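# Lower a held gear onto its shaft to mesh

## Task

The left gripper starts holding a gear a little above the top of a shaft. Slide the gear onto that shaft until it is fully seated and sits perpendicular to the shaft, with its teeth engaged with both neighbouring gears. Forcing or wedging it too hard counts as failure.

## Robot and tools

Robot: two 6-joint arms with parallel grippers, left_arm (on the +y side) and right_arm. Per arm the joints are listed in this fixed order everywhere: waist, shoulder, elbow, wrist pitch, wrist yaw, wrist roll, followed by the gripper opening. Stated joint ranges in rad: waist -2.618 to 3.054, shoulder 0.000 to 3.142, elbow 0.000 to 3.142, wrist pitch -1.571 to 1.571, wrist yaw -1.571 to 1.571, wrist roll -2.094 to 2.094. True ends may differ by up to 0.059 rad (first four joints) or 0.124 rad (yaw, roll).

Frames: the scene frame has its origin at table height between the arm mounts, +x out over the table, +z up, left_arm toward +y. Left base sits near (+0.006, +0.317, -0.002) m, right base near (-0.002, -0.284, +0.002) m, both almost level. Each arm's end_effector_position (m) and end_effector_quat_wxyz are given in that arm's own base frame; the point is between the finger pads, just behind the tips. Gripper fingers point along the gripper's +z and open along its y. Reported hand poses can be off by a few cm. Fixed cameras and the table use the scene frame.

execute_actions(actions, cameras): actions is a list of actions; each action is a list of up to 15 rows, each row one 1/30 s control step (a short action repeats its final row until step 15). Every row is one flat list of 14 numbers in [-1, 1] covering both arms: left waist, shoulder, elbow, wrist pitch, wrist yaw, wrist roll, left opening, then the same seven for right. Joint numbers are offsets from the Joint targets the arm had when that action began (not from the previous row); 1.0 equals 2.224 rad for waist/shoulder/elbow and 8.485 rad for the three wrist joints. Sending the same offset in a later action moves further. Opening is absolute: +1 fully open (about 87 mm), 0 about 31-49 mm, -1 closed. An action asking a joint more than 0.059 rad (or 0.124 rad for yaw/roll) beyond its range is rejected for both arms. An empty actions list returns state plus images. cameras: names to show, ["all"], or [] for none.

move(target, speed, blend, opening_speed, blocking, cameras): plans smooth joint paths. target is one 14-number row (same layout as above) or a list of up to 15 such rows; all offsets count from the current Joint targets, not from the preceding row. speed is rad/s of the joint with the longest travel, 0.004 to 12.57, default 0.5 (one value or one per target). blend (rad) rounds corners between listed targets; 0 stops at each. opening_speed (per second on the -1..+1 scale, at least 0.2) ramps the grippers. blocking=false returns after about 0.5 s while the motion continues. Paths do not avoid obstacles or the other arm; faster motion means harder impacts, and aiming far beyond a contact presses harder. The result adds a move: line such as done, off_target (resting more than 0.035 rad from target), moving, held or fault; limits=held means steps were withheld.

wait(seconds): 0 to 3600, sends nothing new; a running move continues and may end the wait early. stop(): brakes a running move (needs some distance). zoom_image(camera, region): camera is cam_high, cam_left_wrist or cam_right_wrist; region [x0, y0, x1, y1] in pixels of that camera's latest full image (images are 896x504), at most 504 by 504. read_manual(section): licence texts only. finished_scene(scene): ends the current scene with its number; call nothing else after it in that reply.

Results: Joint positions (rad, plus gripper 0 closed to 1 open), Joint velocities (may say within noise), Joint targets (the base for your next offsets), Joint torques (offset and noisy; positive toward larger angle; first three wrap at ±28 N m), grip_measured (on the command scale), Tool commands, and notes such as joint sent to its limit, joint command not followed (clearance check altered targets), MOTOR HOT and OVER-TEMPERATURE FAULT. Camera calibration lines give intrinsics and T_world_to_cam for cam_high (scene frame) and both wrist cameras (their arm's base frame).

Gripping: to keep the gear held, command an opening a bit below grip_measured at first contact (about 0.04 lower for full force). To keep a gripper unchanged, resend its current command; 0 is a real command, not 'no change'. To hold an arm still, send 0 for all its joint offsets.

Cautions: the left gripper already holds the gear, so keep its opening below the contact reading until the gear is seated, then open gently. Descend slowly along the shaft axis, keep the gear square, and watch torques and wrist images for binding; if it sticks, back off slightly or rotate a little with wrist roll to line up teeth rather than pushing harder. Avoid fast moves, hits between arms, pressing the fixtures (bar, spacers, plate, rail), loads on the wrist-camera cables, letting parts drop or fall off the table, and holding strained poses that heat motors. Joint speed per step is capped, so big offsets can need several actions.

Each tool is called in YAML: its name, and indented under it one key for each argument.

## Session

execute_actions:
  actions: []

Scene clock: 0.00 s.
left_arm: end_effector_position=(+0.2872, -0.1412, +0.1220) grip_measured=-0.477 end_effector_quat_wxyz=(-0.013, +0.871, +0.491, +0.015) | right_arm: end_effector_position=(+0.3825, +0.0000, +0.3605) grip_measured=+1.000 end_effector_quat_wxyz=(+0.707, +0.000, +0.707, +0.000)
Joint positions: left_arm=[-0.609 1.758 1.506 -1.328 -0.039 1.507 0.261] | right_arm=[0 1.047 1.047 0 0 0 1]
Joint velocities: within noise
Joint torques (N m): no reading
Heat: left arm: 28 °C; right arm: 27 °C.
Joint targets: left_arm=[-0.607 1.748 1.513 -1.332 -0.044 1.507] | right_arm=[0.000 1.043 1.058 0.005 0.000 0.000]
Tool commands: left_gripper/opening=-1.0 right_gripper/opening=+1.0
camera_calibration:
cam_left_wrist: T_world_to_cam=[[-0.85316, 0.52164, 0.00271, 0.31689], [0.31177, 0.50572, 0.80439, -0.09703], [0.41824, 0.68712, -0.59409, 0.19081]] pos_world=[0.2208, -0.24735, 0.19055]

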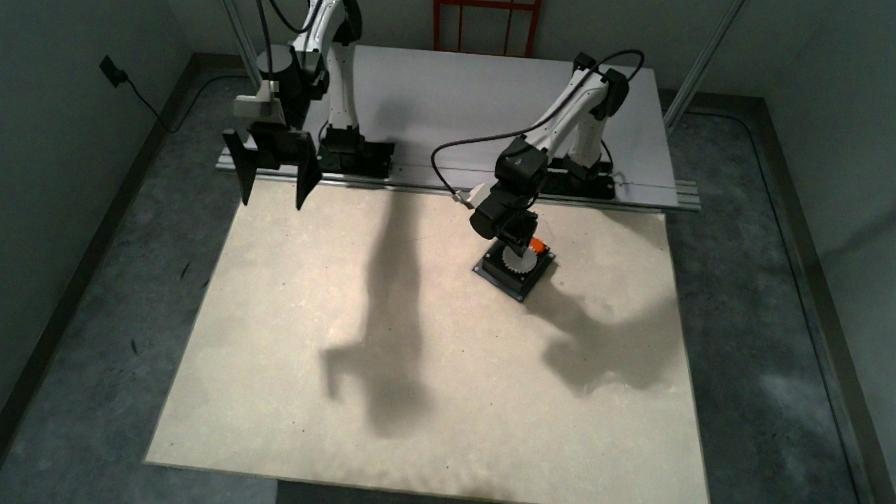

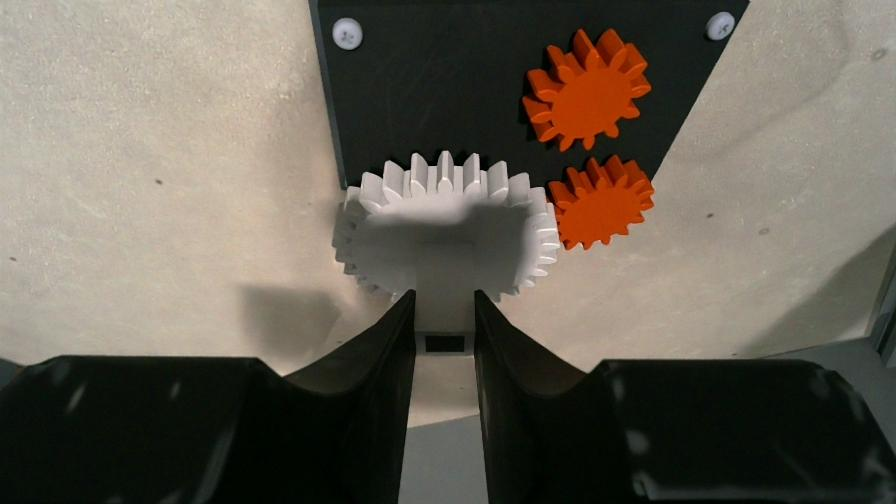

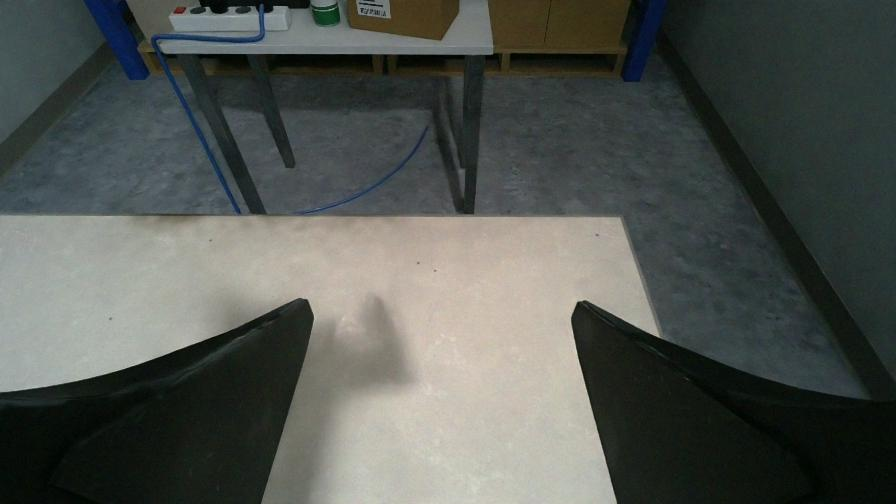

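zoom_image:
  camera: "cam_left_wrist"
  region: [300, 0, 760, 370]

zoom_image:
  camera: "cam_high"
  region: [450, 200, 580, 310]

Scaled by 1.096 from the camera's image (finer frame: 1280x720).

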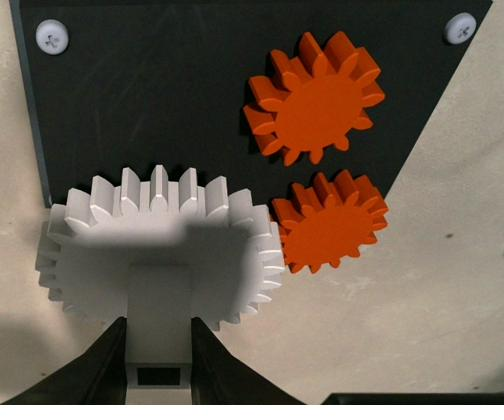

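Scaled by 3.877 from the camera's image (finer frame: 1280x720).

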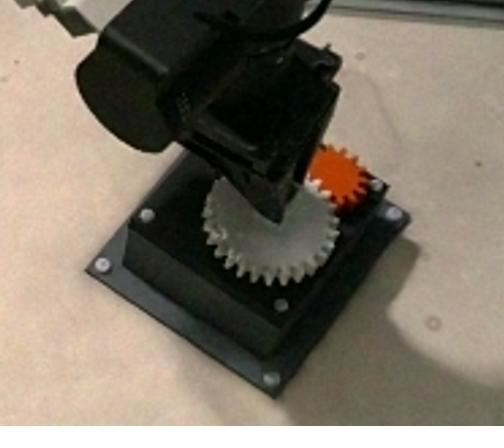

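move:
  target:
    - [0,0,0.02675,-0.00701,0,0,-1,0,0,0,0,0,0,1]
    - [0.071,0,0.02675,-0.00701,0,0.01862,-1,0,0,0,0,0,0,1]
  blend: 0.01
  speed: 0.25
  cameras: ["cam_high","cam_left_wrist"]

zoom_image:
  camera: "cam_left_wrist"
  region: [330, 0, 780, 340]

zoom_image:
  camera: "cam_high"
  region: [450, 200, 580, 310]

Scene clock: 80.80 s.
left_arm: end_effector_position=(+0.3097, -0.0982, +0.1326) grip_measured=-0.477 end_effector_quat_wxyz=(-0.017, +0.868, +0.495, +0.012) | right_arm: end_effector_position=(+0.3825, +0.0000, +0.3605) grip_measured=+1.000 end_effector_quat_wxyz=(+0.707, +0.000, +0.707, +0.000)
Joint positions: left_arm=[-0.457 1.758 1.548 -1.374 -0.039 1.648 0.261] | right_arm=[0 1.047 1.047 0 0 0 1]
Joint torques (N m): left_arm=[0.64 -7.25 7.23 0.2 0.12 0.15] | right_arm=[-0.25 -2.82 8.1 2.25 -0.06 0.09]
Heat: left arm: 33 °C; right arm: 33 °C.
Joint targets: left_arm=[-0.450 1.748 1.572 -1.391 -0.044 1.665] | right_arm=[0.000 1.043 1.058 0.005 0.000 0.000]
move: done
cam_left_wrist: T_world_to_cam=[[-0.85906, 0.51175, 0.0117, 0.31323], [0.31283, 0.50677, 0.80332, -0.13444], [0.40517, 0.69376, -0.59543, 0.16312]] pos_world=[0.24505, -0.20533, 0.20145]

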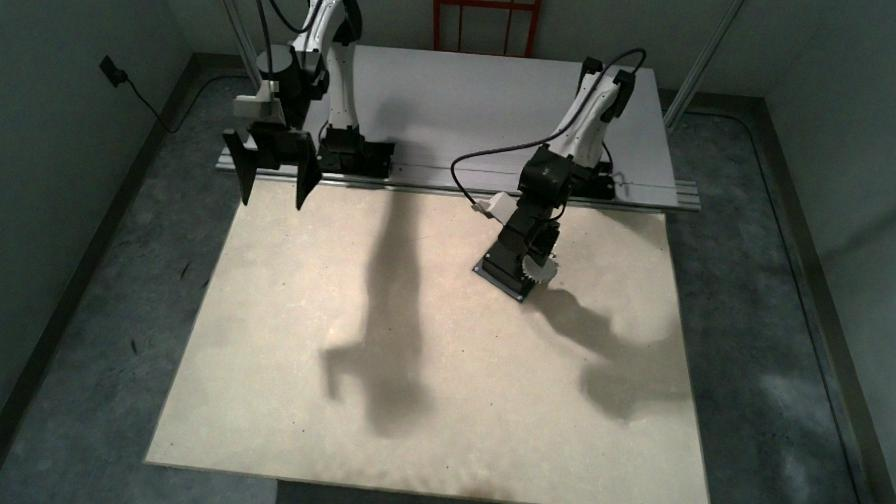

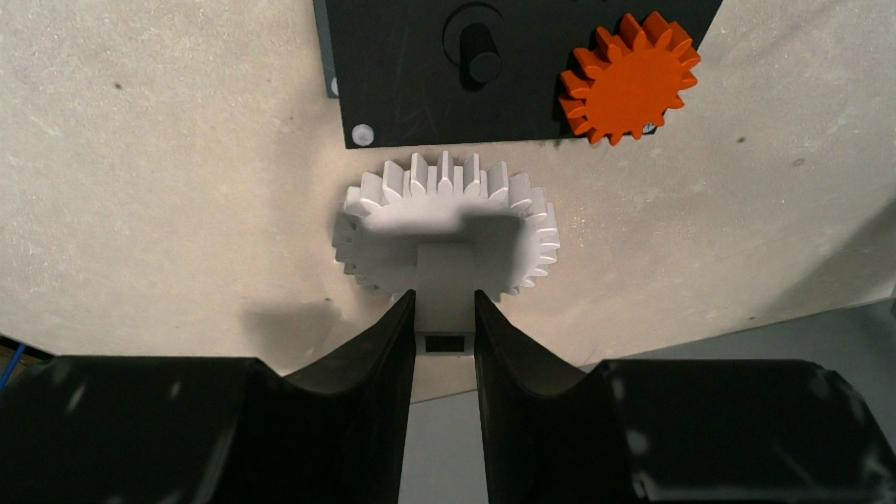

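Scaled by 1.120 from the camera's image (finer frame: 1280x720).

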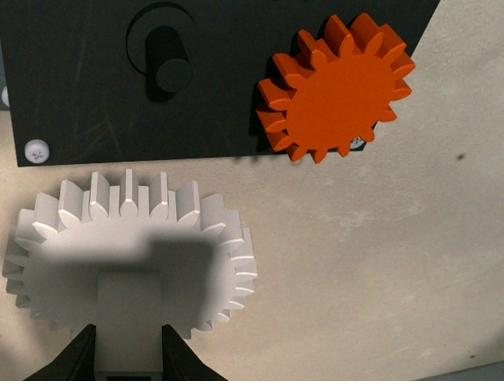

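Scaled by 3.877 from the camera's image (finer frame: 1280x720).

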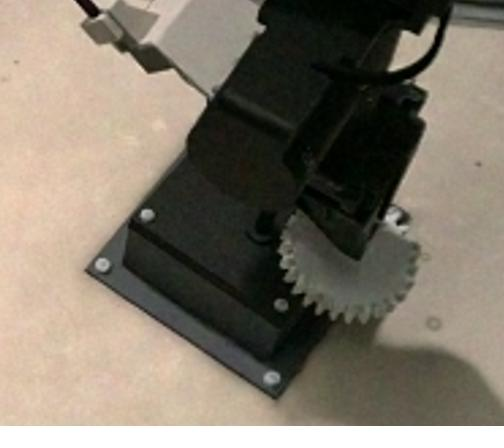

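move:
  target: [0,-0.01754,-0.0427,0.00601,0,0,-1,0,0,0,0,0,0,1]
  speed: 0.2
  cameras: ["cam_left_wrist"]

zoom_image:
  camera: "cam_left_wrist"
  region: [330, 0, 730, 300]

Scene clock: 151.57 s.
left_arm: end_effector_position=(+0.3008, -0.0938, +0.1210) grip_measured=-0.477 end_effector_quat_wxyz=(-0.028, +0.869, +0.495, +0.005) | right_arm: end_effector_position=(+0.3825, +0.0000, +0.3605) grip_measured=+1.000 end_effector_quat_wxyz=(+0.707, +0.000, +0.707, +0.000)
Joint positions: left_arm=[-0.457 1.746 1.487 -1.353 -0.039 1.649 0.261] | right_arm=[0 1.047 1.047 0 0 0 1]
Joint torques (N m): left_arm=[0.42 -9.22 4.53 0.45 0.12 0.15] | right_arm=[-0.25 -2.82 8.1 2.25 -0.07 0.09]
Heat: left arm: 35 °C; right arm: 36 °C.
Joint targets: left_arm=[-0.450 1.710 1.477 -1.340 -0.044 1.665] | right_arm=[0.000 1.043 1.058 0.005 0.000 0.000]
move: off_target (left_arm); left_arm: the shoulder is farthest, 0.037 rad from its target
cam_left_wrist: T_world_to_cam=[[-0.85805, 0.51208, 0.0391, 0.29999], [0.33301, 0.49681, 0.80143, -0.13129], [0.39097, 0.70069, -0.59681, 0.16183]] pos_world=[0.23786, -0.20178, 0.19007]

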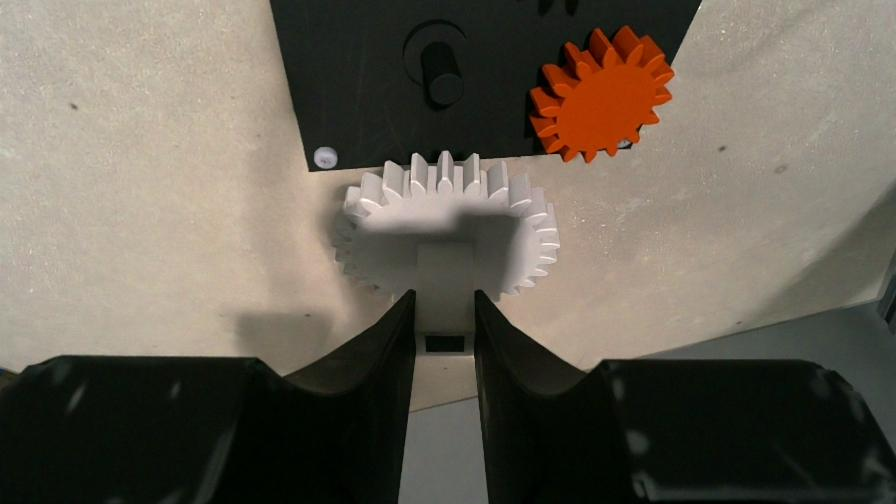

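Scaled by 1.260 from the camera's image (finer frame: 1280x720).

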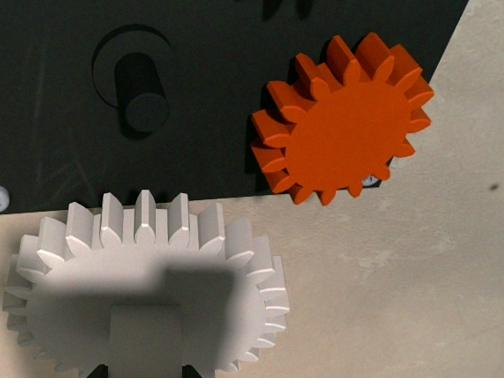

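zoom_image:
  camera: "cam_left_wrist"
  region: [390, 10, 490, 120]

zoom_image:
  camera: "cam_left_wrist"
  region: [260, 0, 720, 200]

Scaled by 4.582 from the camera's image (finer frame: 1280x720).

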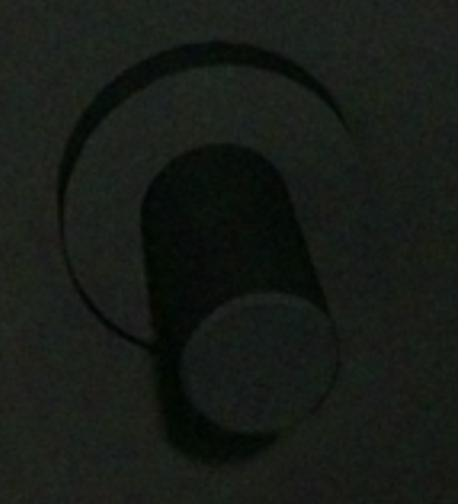

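Scaled by 1.096 from the camera's image (finer frame: 1280x720).

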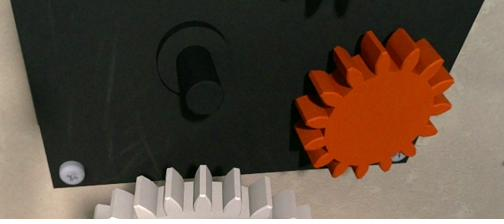

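move:
  target: [0,-0.0771,-0.1086,0.02463,0,0,-1,0,0,0,0,0,0,1]
  speed: 0.25
  cameras: ["cam_left_wrist"]

zoom_image:
  camera: "cam_left_wrist"
  region: [320, 0, 720, 250]

zoom_image:
  camera: "cam_left_wrist"
  region: [390, 10, 510, 150]

Scene clock: 244.83 s.
left_arm: end_effector_position=(+0.2900, -0.0885, +0.1097) grip_measured=-0.477 end_effector_quat_wxyz=(+0.030, +0.867, +0.495, +0.044) | right_arm: end_effector_position=(+0.3825, +0.0000, +0.3605) grip_measured=+1.000 end_effector_quat_wxyz=(+0.707, +0.000, +0.707, +0.000)
Joint positions: left_arm=[-0.457 1.571 1.245 -1.145 -0.039 1.649 0.261] | right_arm=[0 1.047 1.047 0 0 0 1]
Joint torques (N m): left_arm=[0.46 -7.73 4.83 0.67 0.15 0.13] | right_arm=[-0.27 -2.81 8.09 2.25 -0.07 0.09]
Heat: left arm: 42 °C; right arm: 38 °C.
Joint targets: left_arm=[-0.450 1.538 1.236 -1.131 -0.044 1.665] | right_arm=[0.000 1.043 1.058 0.005 0.000 0.000]
move: done
cam_left_wrist: T_world_to_cam=[[-0.85409, 0.51021, -0.10104, 0.30251], [0.23139, 0.54671, 0.80472, -0.08774], [0.46581, 0.66392, -0.585, 0.12931]] pos_world=[0.21844, -0.19222, 0.17682]

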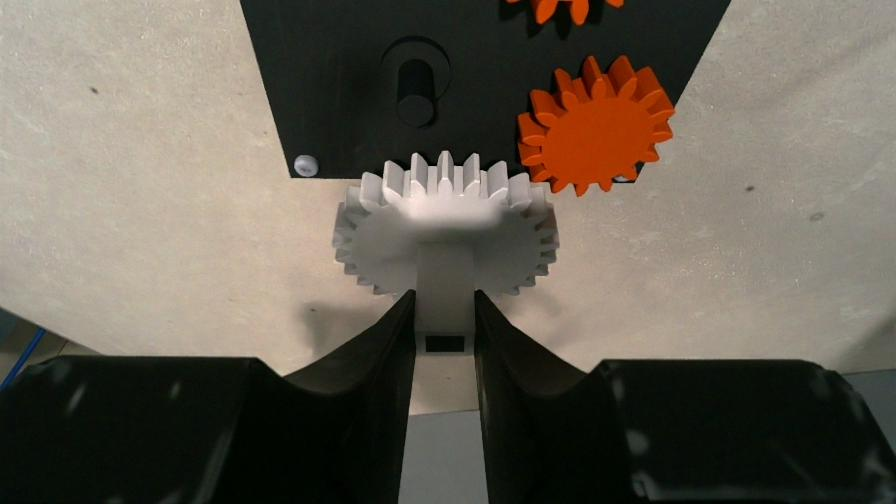

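Scaled by 1.260 from the camera's image (finer frame: 1280x720).

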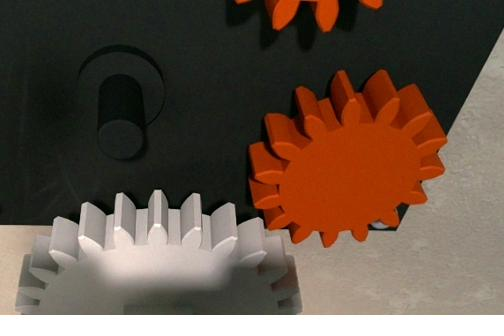

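Scaled by 3.600 from the camera's image (finer frame: 1280x720).

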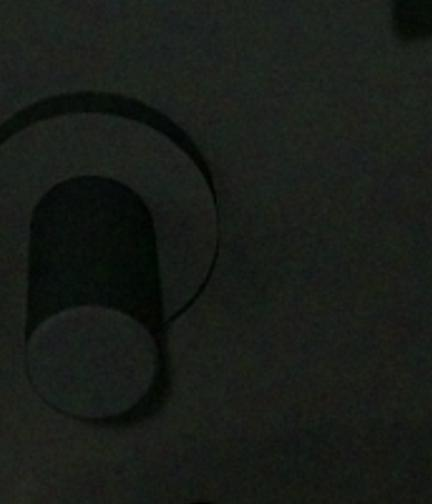

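zoom_image:
  camera: "cam_left_wrist"
  region: [320, 130, 570, 360]

Scaled by 2.016 from the camera's image (finer frame: 1280x720).

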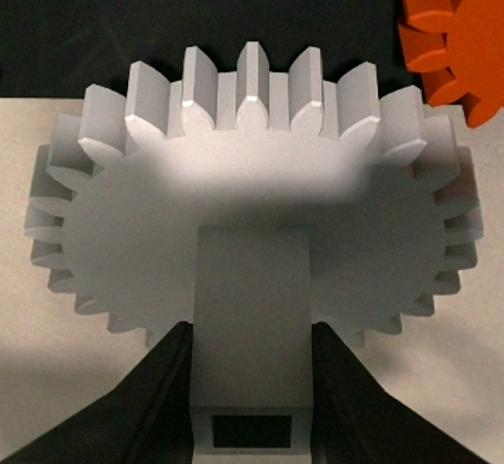

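move:
  target: [-0.0787,-0.0036,-0.00315,0.0033,0.0007,-0.02157,-1,0,0,0,0,0,0,1]
  speed: 0.2
  cameras: ["cam_high","cam_left_wrist"]

zoom_image:
  camera: "cam_left_wrist"
  region: [320, 50, 670, 360]

zoom_image:
  camera: "cam_high"
  region: [460, 210, 570, 310]

Scene clock: 343.23 s.
left_arm: end_effector_position=(+0.2820, -0.1078, +0.1162) grip_measured=-0.477 end_effector_quat_wxyz=(+0.020, +0.857, +0.506, +0.093) | right_arm: end_effector_position=(+0.3825, +0.0000, +0.3605) grip_measured=+1.000 end_effector_quat_wxyz=(+0.707, +0.000, +0.707, +0.000)
Joint positions: left_arm=[-0.59 1.562 1.237 -1.128 -0.15 1.495 0.261] | right_arm=[0 1.047 1.047 0 0 0 1]
Joint torques (N m): left_arm=[-3.36 -7.6 4.93 0.8 1.46 -0.14] | right_arm=[-0.25 -2.82 8.09 2.25 -0.06 0.09]
Heat: left arm: 39 °C; right arm: 40 °C.
Joint targets: left_arm=[-0.625 1.530 1.229 -1.103 -0.038 1.482] | right_arm=[0.000 1.043 1.058 0.005 0.000 0.000]
move: off_target (left_arm); left_arm: the wrist yaw is farthest, 0.112 rad from its target
cam_left_wrist: T_world_to_cam=[[-0.86092, 0.49089, -0.13359, 0.30978], [0.15248, 0.49949, 0.85279, -0.06897], [0.48535, 0.71382, -0.50487, 0.14016]] pos_world=[0.20919, -0.21766, 0.17096]

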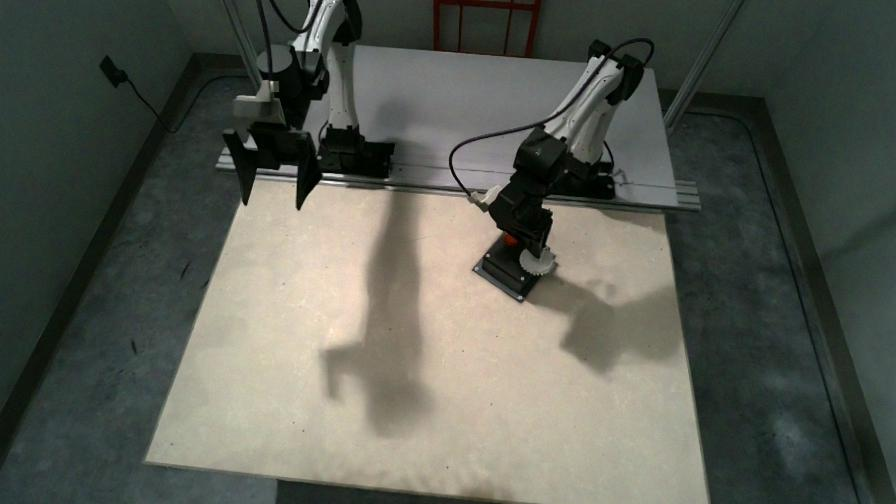

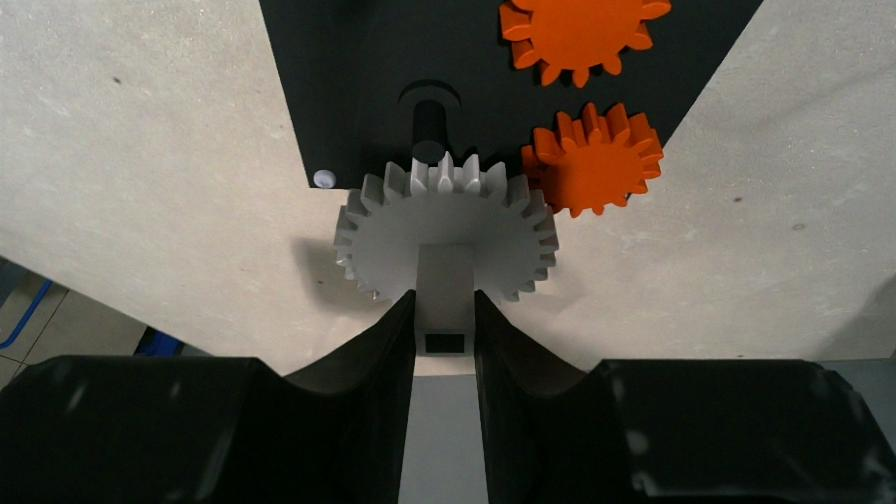

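Scaled by 1.440 from the camera's image (finer frame: 1280x720).

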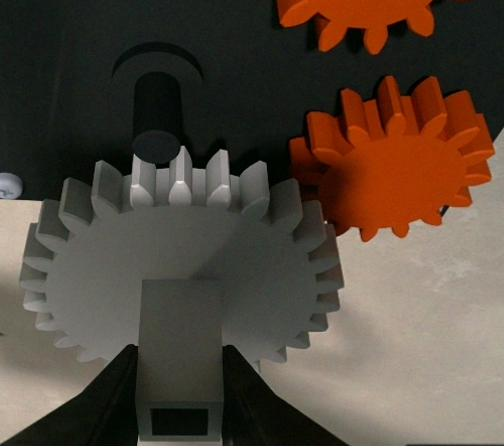

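Scaled by 4.582 from the camera's image (finer frame: 1280x720).

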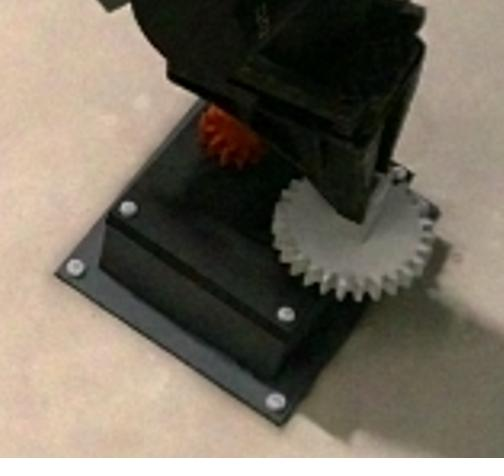

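move:
  target:
    - [0.0337,0,0,0,0,0.0088,-1,0,0,0,0,0,0,1]
    - [0.0337,-0.0049,0.0364,-0.0110,0,0.0088,-1,0,0,0,0,0,0,1]
    - [-0.0067,-0.0049,0.0364,-0.0110,0,-0.00165,-1,0,0,0,0,0,0,1]
  speed: 0.2
  blend: [0.01,0.01,0]
  cameras: ["cam_high","cam_left_wrist"]

zoom_image:
  camera: "cam_left_wrist"
  region: [320, 20, 700, 360]

zoom_image:
  camera: "cam_high"
  region: [460, 210, 570, 310]

Scene clock: 370.37 s.
left_arm: end_effector_position=(+0.2665, -0.1343, +0.1258) grip_measured=-0.477 end_effector_quat_wxyz=(+0.050, +0.868, +0.491, +0.046) | right_arm: end_effector_position=(+0.3825, +0.0000, +0.3605) grip_measured=+1.000 end_effector_quat_wxyz=(+0.707, +0.000, +0.707, +0.000)
Joint positions: left_arm=[-0.632 1.549 1.286 -1.18 -0.043 1.483 0.261] | right_arm=[0 1.047 1.047 0 0 0 1]
Joint torques (N m): left_arm=[-0.75 -7.47 7.47 0.49 0.25 -0.21] | right_arm=[-0.24 -2.82 8.1 2.25 -0.06 0.1]
Heat: left arm: 39 °C; right arm: 41 °C.
Joint targets: left_arm=[-0.639 1.519 1.310 -1.197 -0.038 1.468] | right_arm=[0.000 1.043 1.058 0.005 0.000 0.000]
move: done
cam_left_wrist: T_world_to_cam=[[-0.84616, 0.51525, -0.13612, 0.31039], [0.21903, 0.56908, 0.79258, -0.06246], [0.48583, 0.64084, -0.59439, 0.17285]] pos_world=[0.19235, -0.23515, 0.19449]

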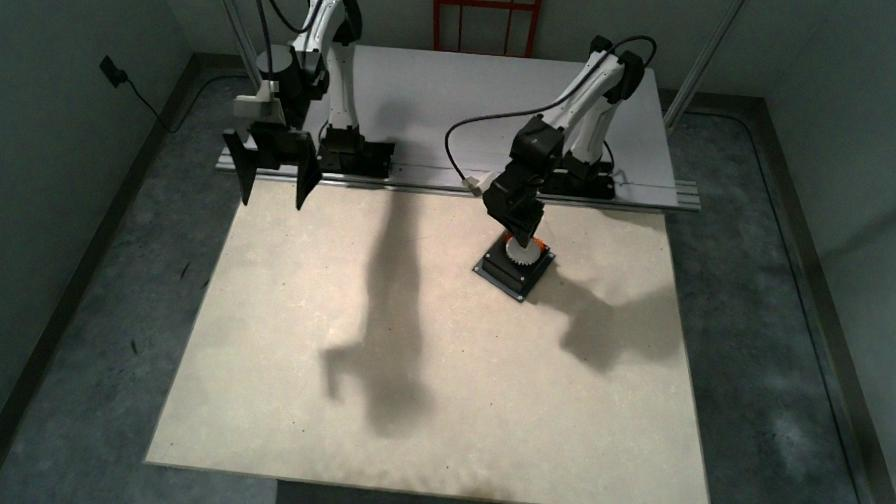

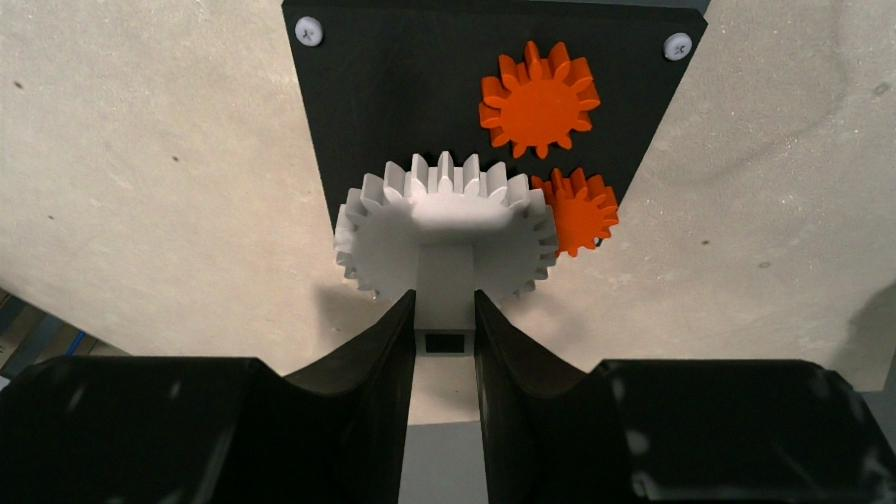

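Scaled by 1.326 from the camera's image (finer frame: 1280x720).

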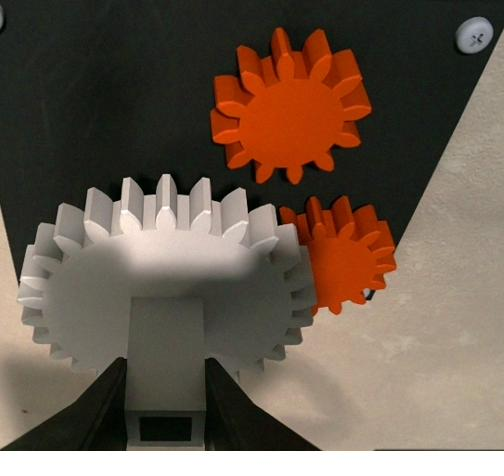

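Scaled by 4.582 from the camera's image (finer frame: 1280x720).

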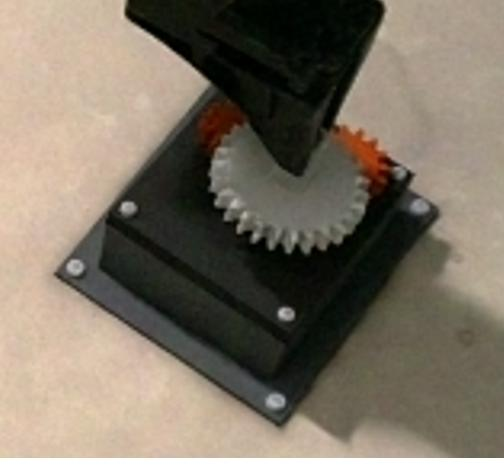

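move:
  target: [-0.009,0.0081,-0.0171,0.0065,0,-0.0021,-1,0,0,0,0,0,0,1]
  speed: 0.1
  cameras: ["cam_high","cam_left_wrist"]

zoom_image:
  camera: "cam_left_wrist"
  region: [320, 20, 700, 360]

zoom_image:
  camera: "cam_high"
  region: [460, 210, 570, 310]

Scene clock: 425.70 s.
left_arm: end_effector_position=(+0.2669, -0.1420, +0.1249) grip_measured=-0.477 end_effector_quat_wxyz=(+0.059, +0.868, +0.490, +0.049) | right_arm: end_effector_position=(+0.3825, +0.0000, +0.3605) grip_measured=+1.000 end_effector_quat_wxyz=(+0.707, +0.000, +0.707, +0.000)
Joint positions: left_arm=[-0.652 1.549 1.281 -1.155 -0.043 1.464 0.261] | right_arm=[0 1.047 1.047 0 0 0 1]
Joint torques (N m): left_arm=[-0.88 -5.89 4.88 0.76 0.24 -0.16] | right_arm=[-0.25 -2.82 8.1 2.25 -0.07 0.09]
Heat: left arm: 38 °C; right arm: 41 °C.
Joint targets: left_arm=[-0.660 1.537 1.272 -1.142 -0.038 1.450] | right_arm=[0.000 1.043 1.058 0.005 0.000 0.000]
move: done
cam_left_wrist: T_world_to_cam=[[-0.84316, 0.51469, -0.15548, 0.31607], [0.20863, 0.57971, 0.78766, -0.05249], [0.49553, 0.63169, -0.59617, 0.17344]] pos_world=[0.19151, -0.24181, 0.19388]

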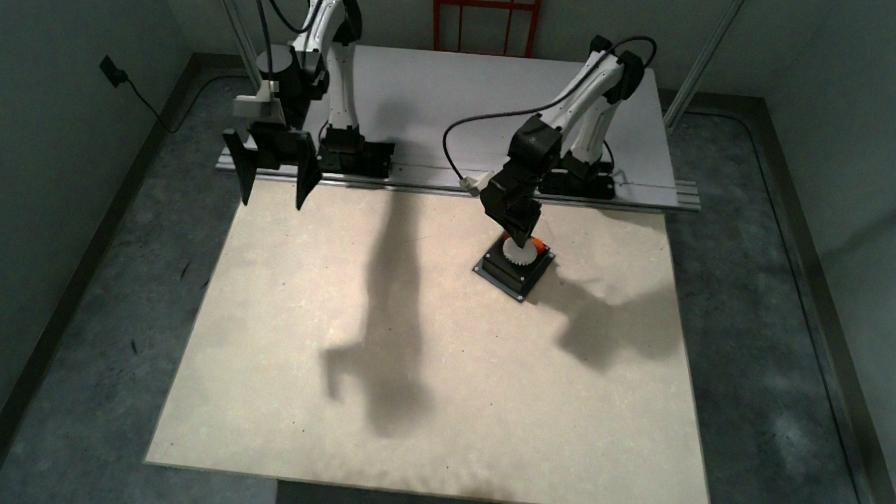

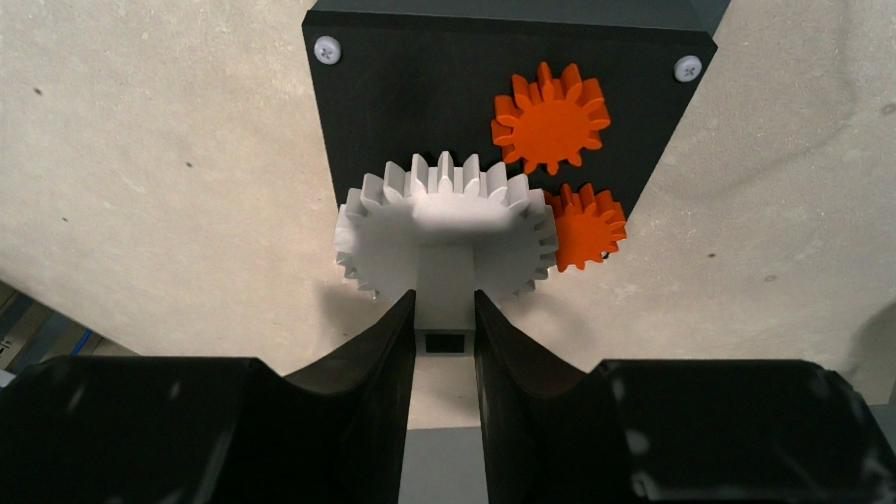

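Scaled by 1.326 from the camera's image (finer frame: 1280x720).

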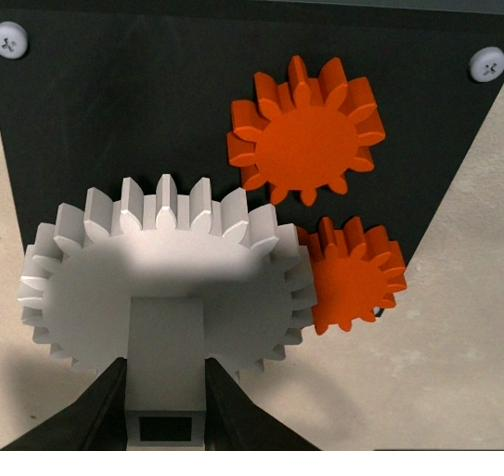

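Scaled by 4.582 from the camera's image (finer frame: 1280x720).

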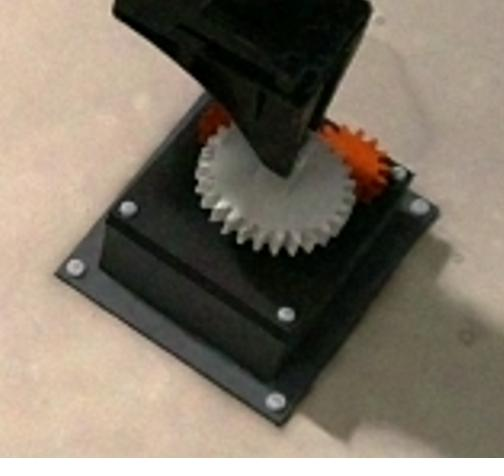

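move:
  target: [0.0022,0.009,-0.0042,0.0012,0,0,-1,0,0,0,0,0,0,1]
  speed: 0.05
  cameras: ["cam_left_wrist"]

zoom_image:
  camera: "cam_left_wrist"
  region: [320, 20, 700, 360]

Scene clock: 440.80 s.
left_arm: end_effector_position=(+0.2671, -0.1422, +0.1227) grip_measured=-0.477 end_effector_quat_wxyz=(+0.060, +0.868, +0.491, +0.049) | right_arm: end_effector_position=(+0.3825, +0.0000, +0.3605) grip_measured=+1.000 end_effector_quat_wxyz=(+0.707, +0.000, +0.707, +0.000)
Joint positions: left_arm=[-0.652 1.549 1.272 -1.145 -0.043 1.464 0.261] | right_arm=[0 1.047 1.047 0 0 0 1]
Joint torques (N m): left_arm=[-0.47 -4.48 4.7 0.79 0.24 -0.2] | right_arm=[-0.25 -2.82 8.09 2.25 -0.06 0.09]
Heat: left arm: 37 °C; right arm: 41 °C.
Joint targets: left_arm=[-0.655 1.557 1.262 -1.131 -0.038 1.450] | right_arm=[0.000 1.043 1.058 0.005 0.000 0.000]
move: done
cam_left_wrist: T_world_to_cam=[[-0.84323, 0.51412, -0.15699, 0.3161], [0.20744, 0.58065, 0.78728, -0.05013], [0.49591, 0.63129, -0.59627, 0.17188]] pos_world=[0.19171, -0.24191, 0.19158]

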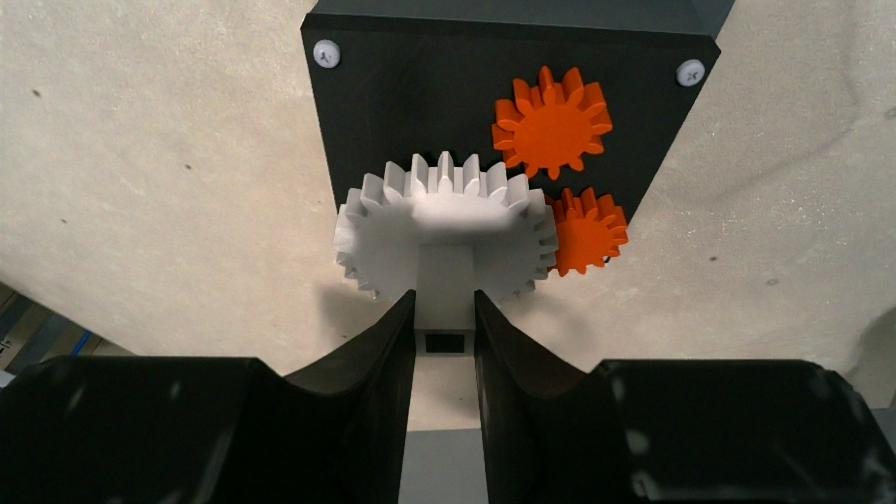

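Scaled by 1.326 from the camera's image (finer frame: 1280x720).

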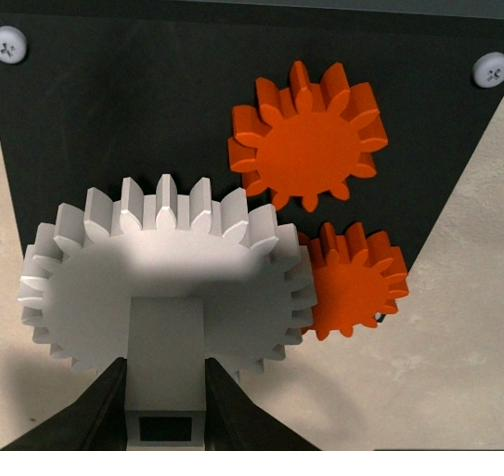

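move:
  target: [0.0045,0.0148,-0.0076,0.0026,0,0,-1,0,0,0,0,0,0,1]
  speed: 0.05
  cameras: ["cam_high","cam_left_wrist"]

zoom_image:
  camera: "cam_left_wrist"
  region: [320, 20, 700, 360]

zoom_image:
  camera: "cam_high"
  region: [460, 210, 570, 310]

Scene clock: 448.00 s.
left_arm: end_effector_position=(+0.2673, -0.1424, +0.1169) grip_measured=-0.477 end_effector_quat_wxyz=(+0.055, +0.868, +0.491, +0.047) | right_arm: end_effector_position=(+0.3825, +0.0000, +0.3605) grip_measured=+1.000 end_effector_quat_wxyz=(+0.707, +0.000, +0.707, +0.000)
Joint positions: left_arm=[-0.652 1.561 1.262 -1.134 -0.043 1.462 0.261] | right_arm=[0 1.047 1.047 0 0 0 1]
Joint torques (N m): left_arm=[0.39 -2.93 4.27 0.88 0.25 -0.15] | right_arm=[-0.25 -2.82 8.1 2.25 -0.06 0.09]
Heat: left arm: 36 °C; right arm: 42 °C.
Joint targets: left_arm=[-0.645 1.590 1.245 -1.109 -0.038 1.450] | right_arm=[0.000 1.043 1.058 0.005 0.000 0.000]
move: done
cam_left_wrist: T_world_to_cam=[[-0.84533, 0.51388, -0.14612, 0.31474], [0.21359, 0.57576, 0.78923, -0.04813], [0.4897, 0.63595, -0.59646, 0.17086]] pos_world=[0.19267, -0.24268, 0.18588]

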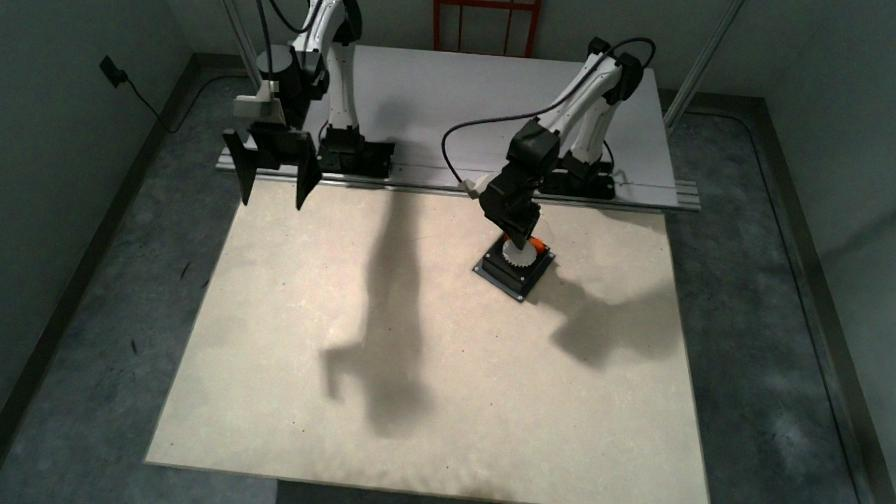

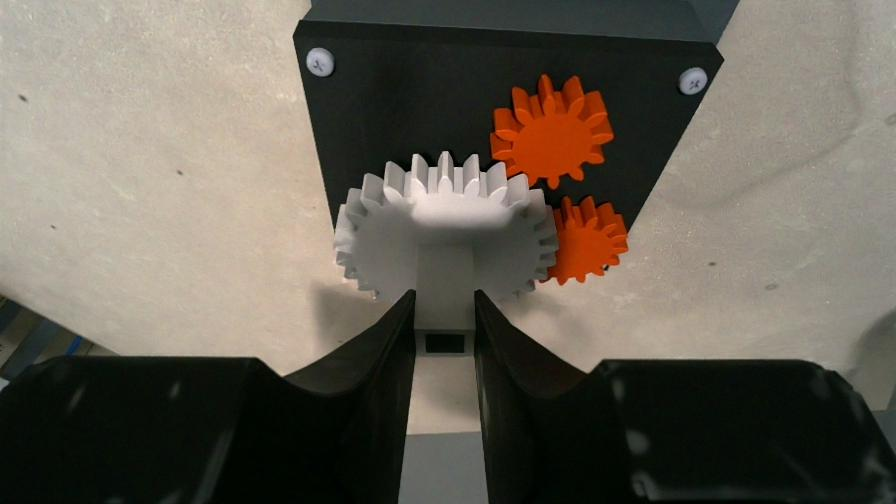

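Scaled by 1.326 from the camera's image (finer frame: 1280x720).

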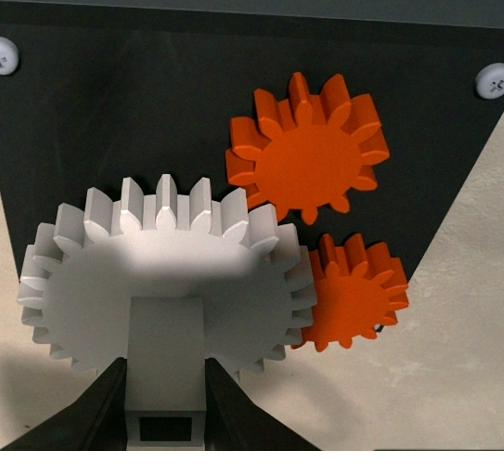

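Scaled by 4.582 from the camera's image (finer frame: 1280x720).

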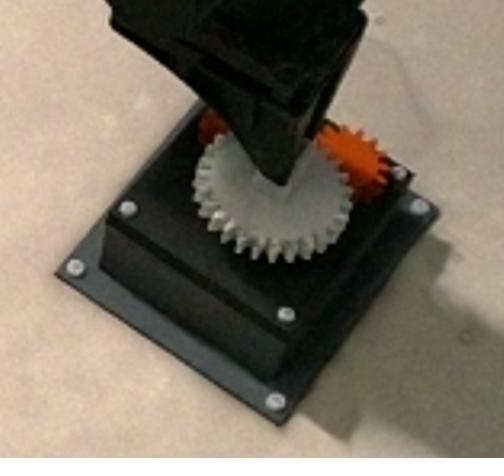

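move:
  target: [0.0036,0.0045,-0.004,0.0013,0,0,-1,0,0,0,0,0,0,1]
  speed: 0.05

Scene clock: 456.03 s.
left_arm: end_effector_position=(+0.2679, -0.1413, +0.1166) grip_measured=-0.477 end_effector_quat_wxyz=(+0.054, +0.867, +0.494, +0.047) | right_arm: end_effector_position=(+0.3825, +0.0000, +0.3605) grip_measured=+1.000 end_effector_quat_wxyz=(+0.707, +0.000, +0.707, +0.000)
Joint positions: left_arm=[-0.648 1.562 1.262 -1.134 -0.044 1.461 0.261] | right_arm=[0 1.047 1.047 0 0 0 1]
Joint torques (N m): left_arm=[0.9 -2.18 3.48 0.97 0.26 -0.14] | right_arm=[-0.25 -2.82 8.1 2.25 -0.06 0.09]
Heat: left arm: 35 °C; right arm: 42 °C.
Joint targets: left_arm=[-0.637 1.600 1.237 -1.098 -0.038 1.450] | right_arm=[0.000 1.043 1.058 0.005 0.000 0.000]
move: off_target (left_arm); left_arm: the shoulder is farthest, 0.038 rad from its target

move:
  target: [0.008,0,0,0,0,0,-1,0,0,0,0,0,0,1]
  speed: 0.03
  cameras: ["cam_left_wrist"]

zoom_image:
  camera: "cam_left_wrist"
  region: [320, 20, 700, 360]

Scene clock: 461.97 s.
left_arm: end_effector_position=(+0.2720, -0.1395, +0.1106) grip_measured=-0.477 end_effector_quat_wxyz=(+0.053, +0.863, +0.500, +0.047) | right_arm: end_effector_position=(+0.3825, +0.0000, +0.3605) grip_measured=+1.000 end_effector_quat_wxyz=(+0.707, +0.000, +0.707, +0.000)
Joint positions: left_arm=[-0.634 1.577 1.254 -1.113 -0.043 1.461 0.261] | right_arm=[0 1.047 1.047 0 0 0 1]
Joint torques (N m): left_arm=[1.26 -3.36 4.3 0.8 0.22 -0.13] | right_arm=[-0.25 -2.82 8.1 2.25 -0.07 0.1]
Heat: left arm: 35 °C; right arm: 42 °C.
Joint targets: left_arm=[-0.619 1.600 1.236 -1.098 -0.038 1.450] | right_arm=[0.000 1.043 1.058 0.005 0.000 0.000]
move: done
cam_left_wrist: T_world_to_cam=[[-0.85552, 0.4976, -0.14313, 0.31648], [0.20475, 0.57901, 0.78919, -0.04296], [0.47557, 0.64586, -0.59723, 0.16824]] pos_world=[0.19954, -0.24127, 0.17968]

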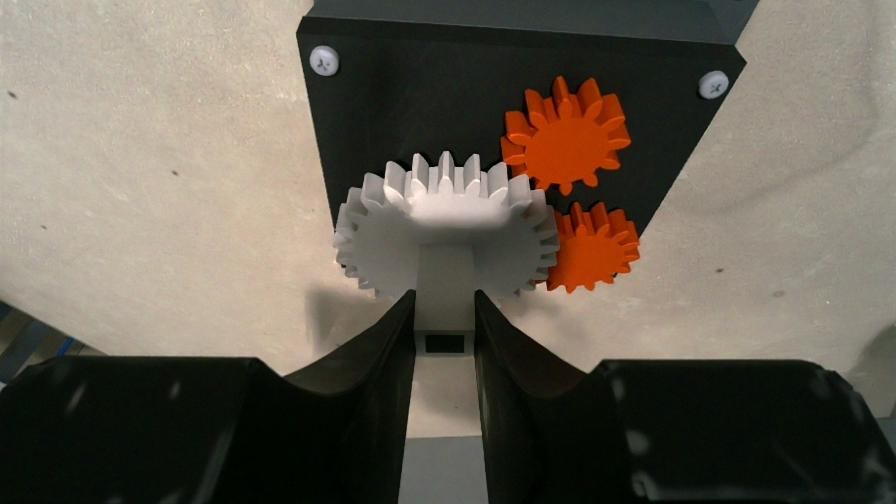

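Scaled by 1.326 from the camera's image (finer frame: 1280x720).

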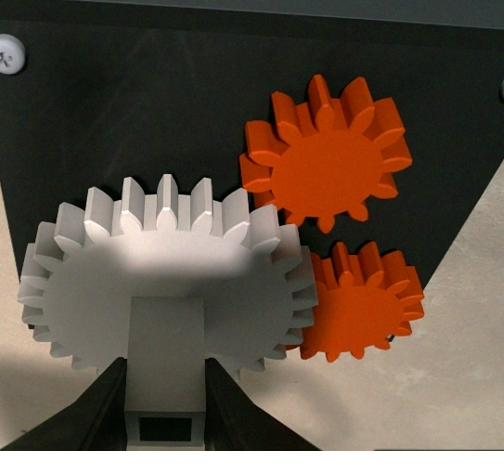

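move:
  target: [-0.0031,0.0018,-0.0117,0.0037,0,0,-1,0,0,0,0,0,0,1]
  speed: 0.03
  cameras: ["cam_left_wrist","cam_high"]

zoom_image:
  camera: "cam_left_wrist"
  region: [320, 20, 700, 360]

zoom_image:
  camera: "cam_high"
  region: [460, 210, 570, 310]

Scene clock: 475.63 s.
left_arm: end_effector_position=(+0.2723, -0.1397, +0.1102) grip_measured=-0.477 end_effector_quat_wxyz=(+0.054, +0.863, +0.500, +0.047) | right_arm: end_effector_position=(+0.3825, +0.0000, +0.3605) grip_measured=+1.000 end_effector_quat_wxyz=(+0.707, +0.000, +0.707, +0.000)
Joint positions: left_arm=[-0.634 1.577 1.252 -1.109 -0.043 1.461 0.261] | right_arm=[0 1.047 1.047 0 0 0 1]
Joint torques (N m): left_arm=[0.65 -3.19 2.22 1.04 0.24 -0.14] | right_arm=[-0.25 -2.82 8.1 2.25 -0.06 0.09]
Heat: left arm: 34 °C; right arm: 42 °C.
Joint targets: left_arm=[-0.626 1.604 1.211 -1.067 -0.038 1.450] | right_arm=[0.000 1.043 1.058 0.005 0.000 0.000]
move: off_target (left_arm); left_arm: the wrist pitch is farthest, 0.043 rad from its target
cam_left_wrist: T_world_to_cam=[[-0.85535, 0.49744, -0.14464, 0.31685], [0.20377, 0.57977, 0.78889, -0.0422], [0.47629, 0.64531, -0.59727, 0.1677]] pos_world=[0.19974, -0.24137, 0.17928]
Images, in order (width x height): cam_high 896x504, cam_left_wrist 896x504.

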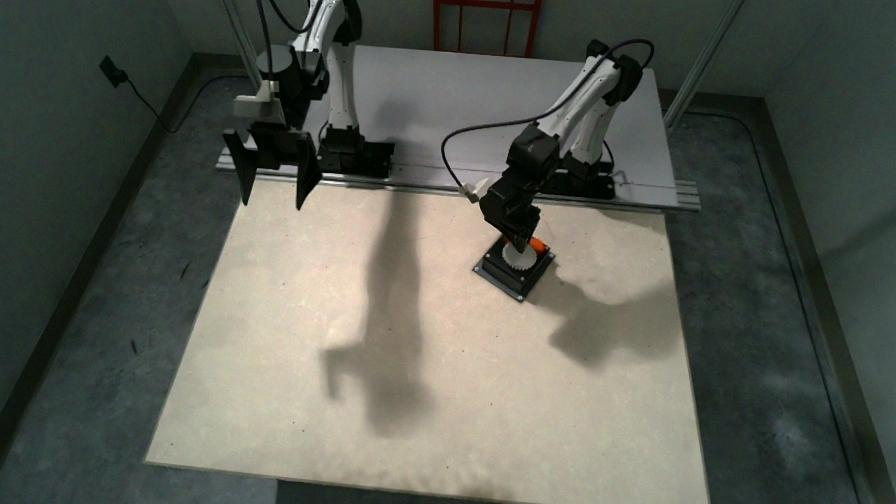

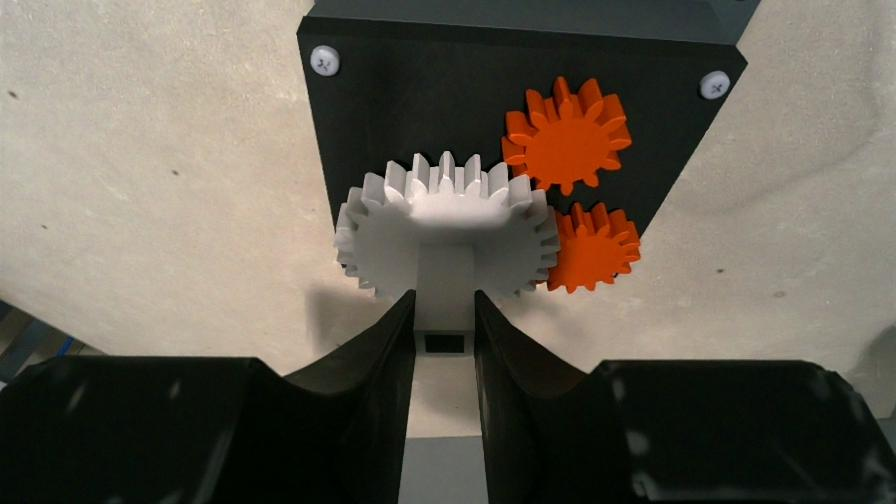

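Scaled by 1.326 from the camera's image (finer frame: 1280x720).

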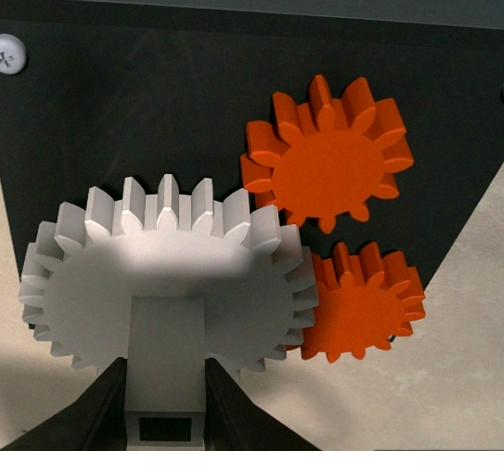

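Scaled by 4.582 from the camera's image (finer frame: 1280x720).

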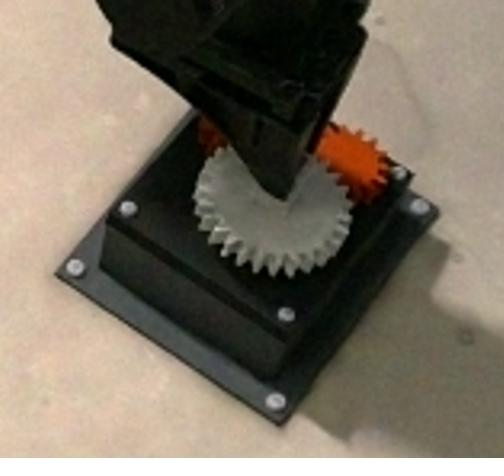

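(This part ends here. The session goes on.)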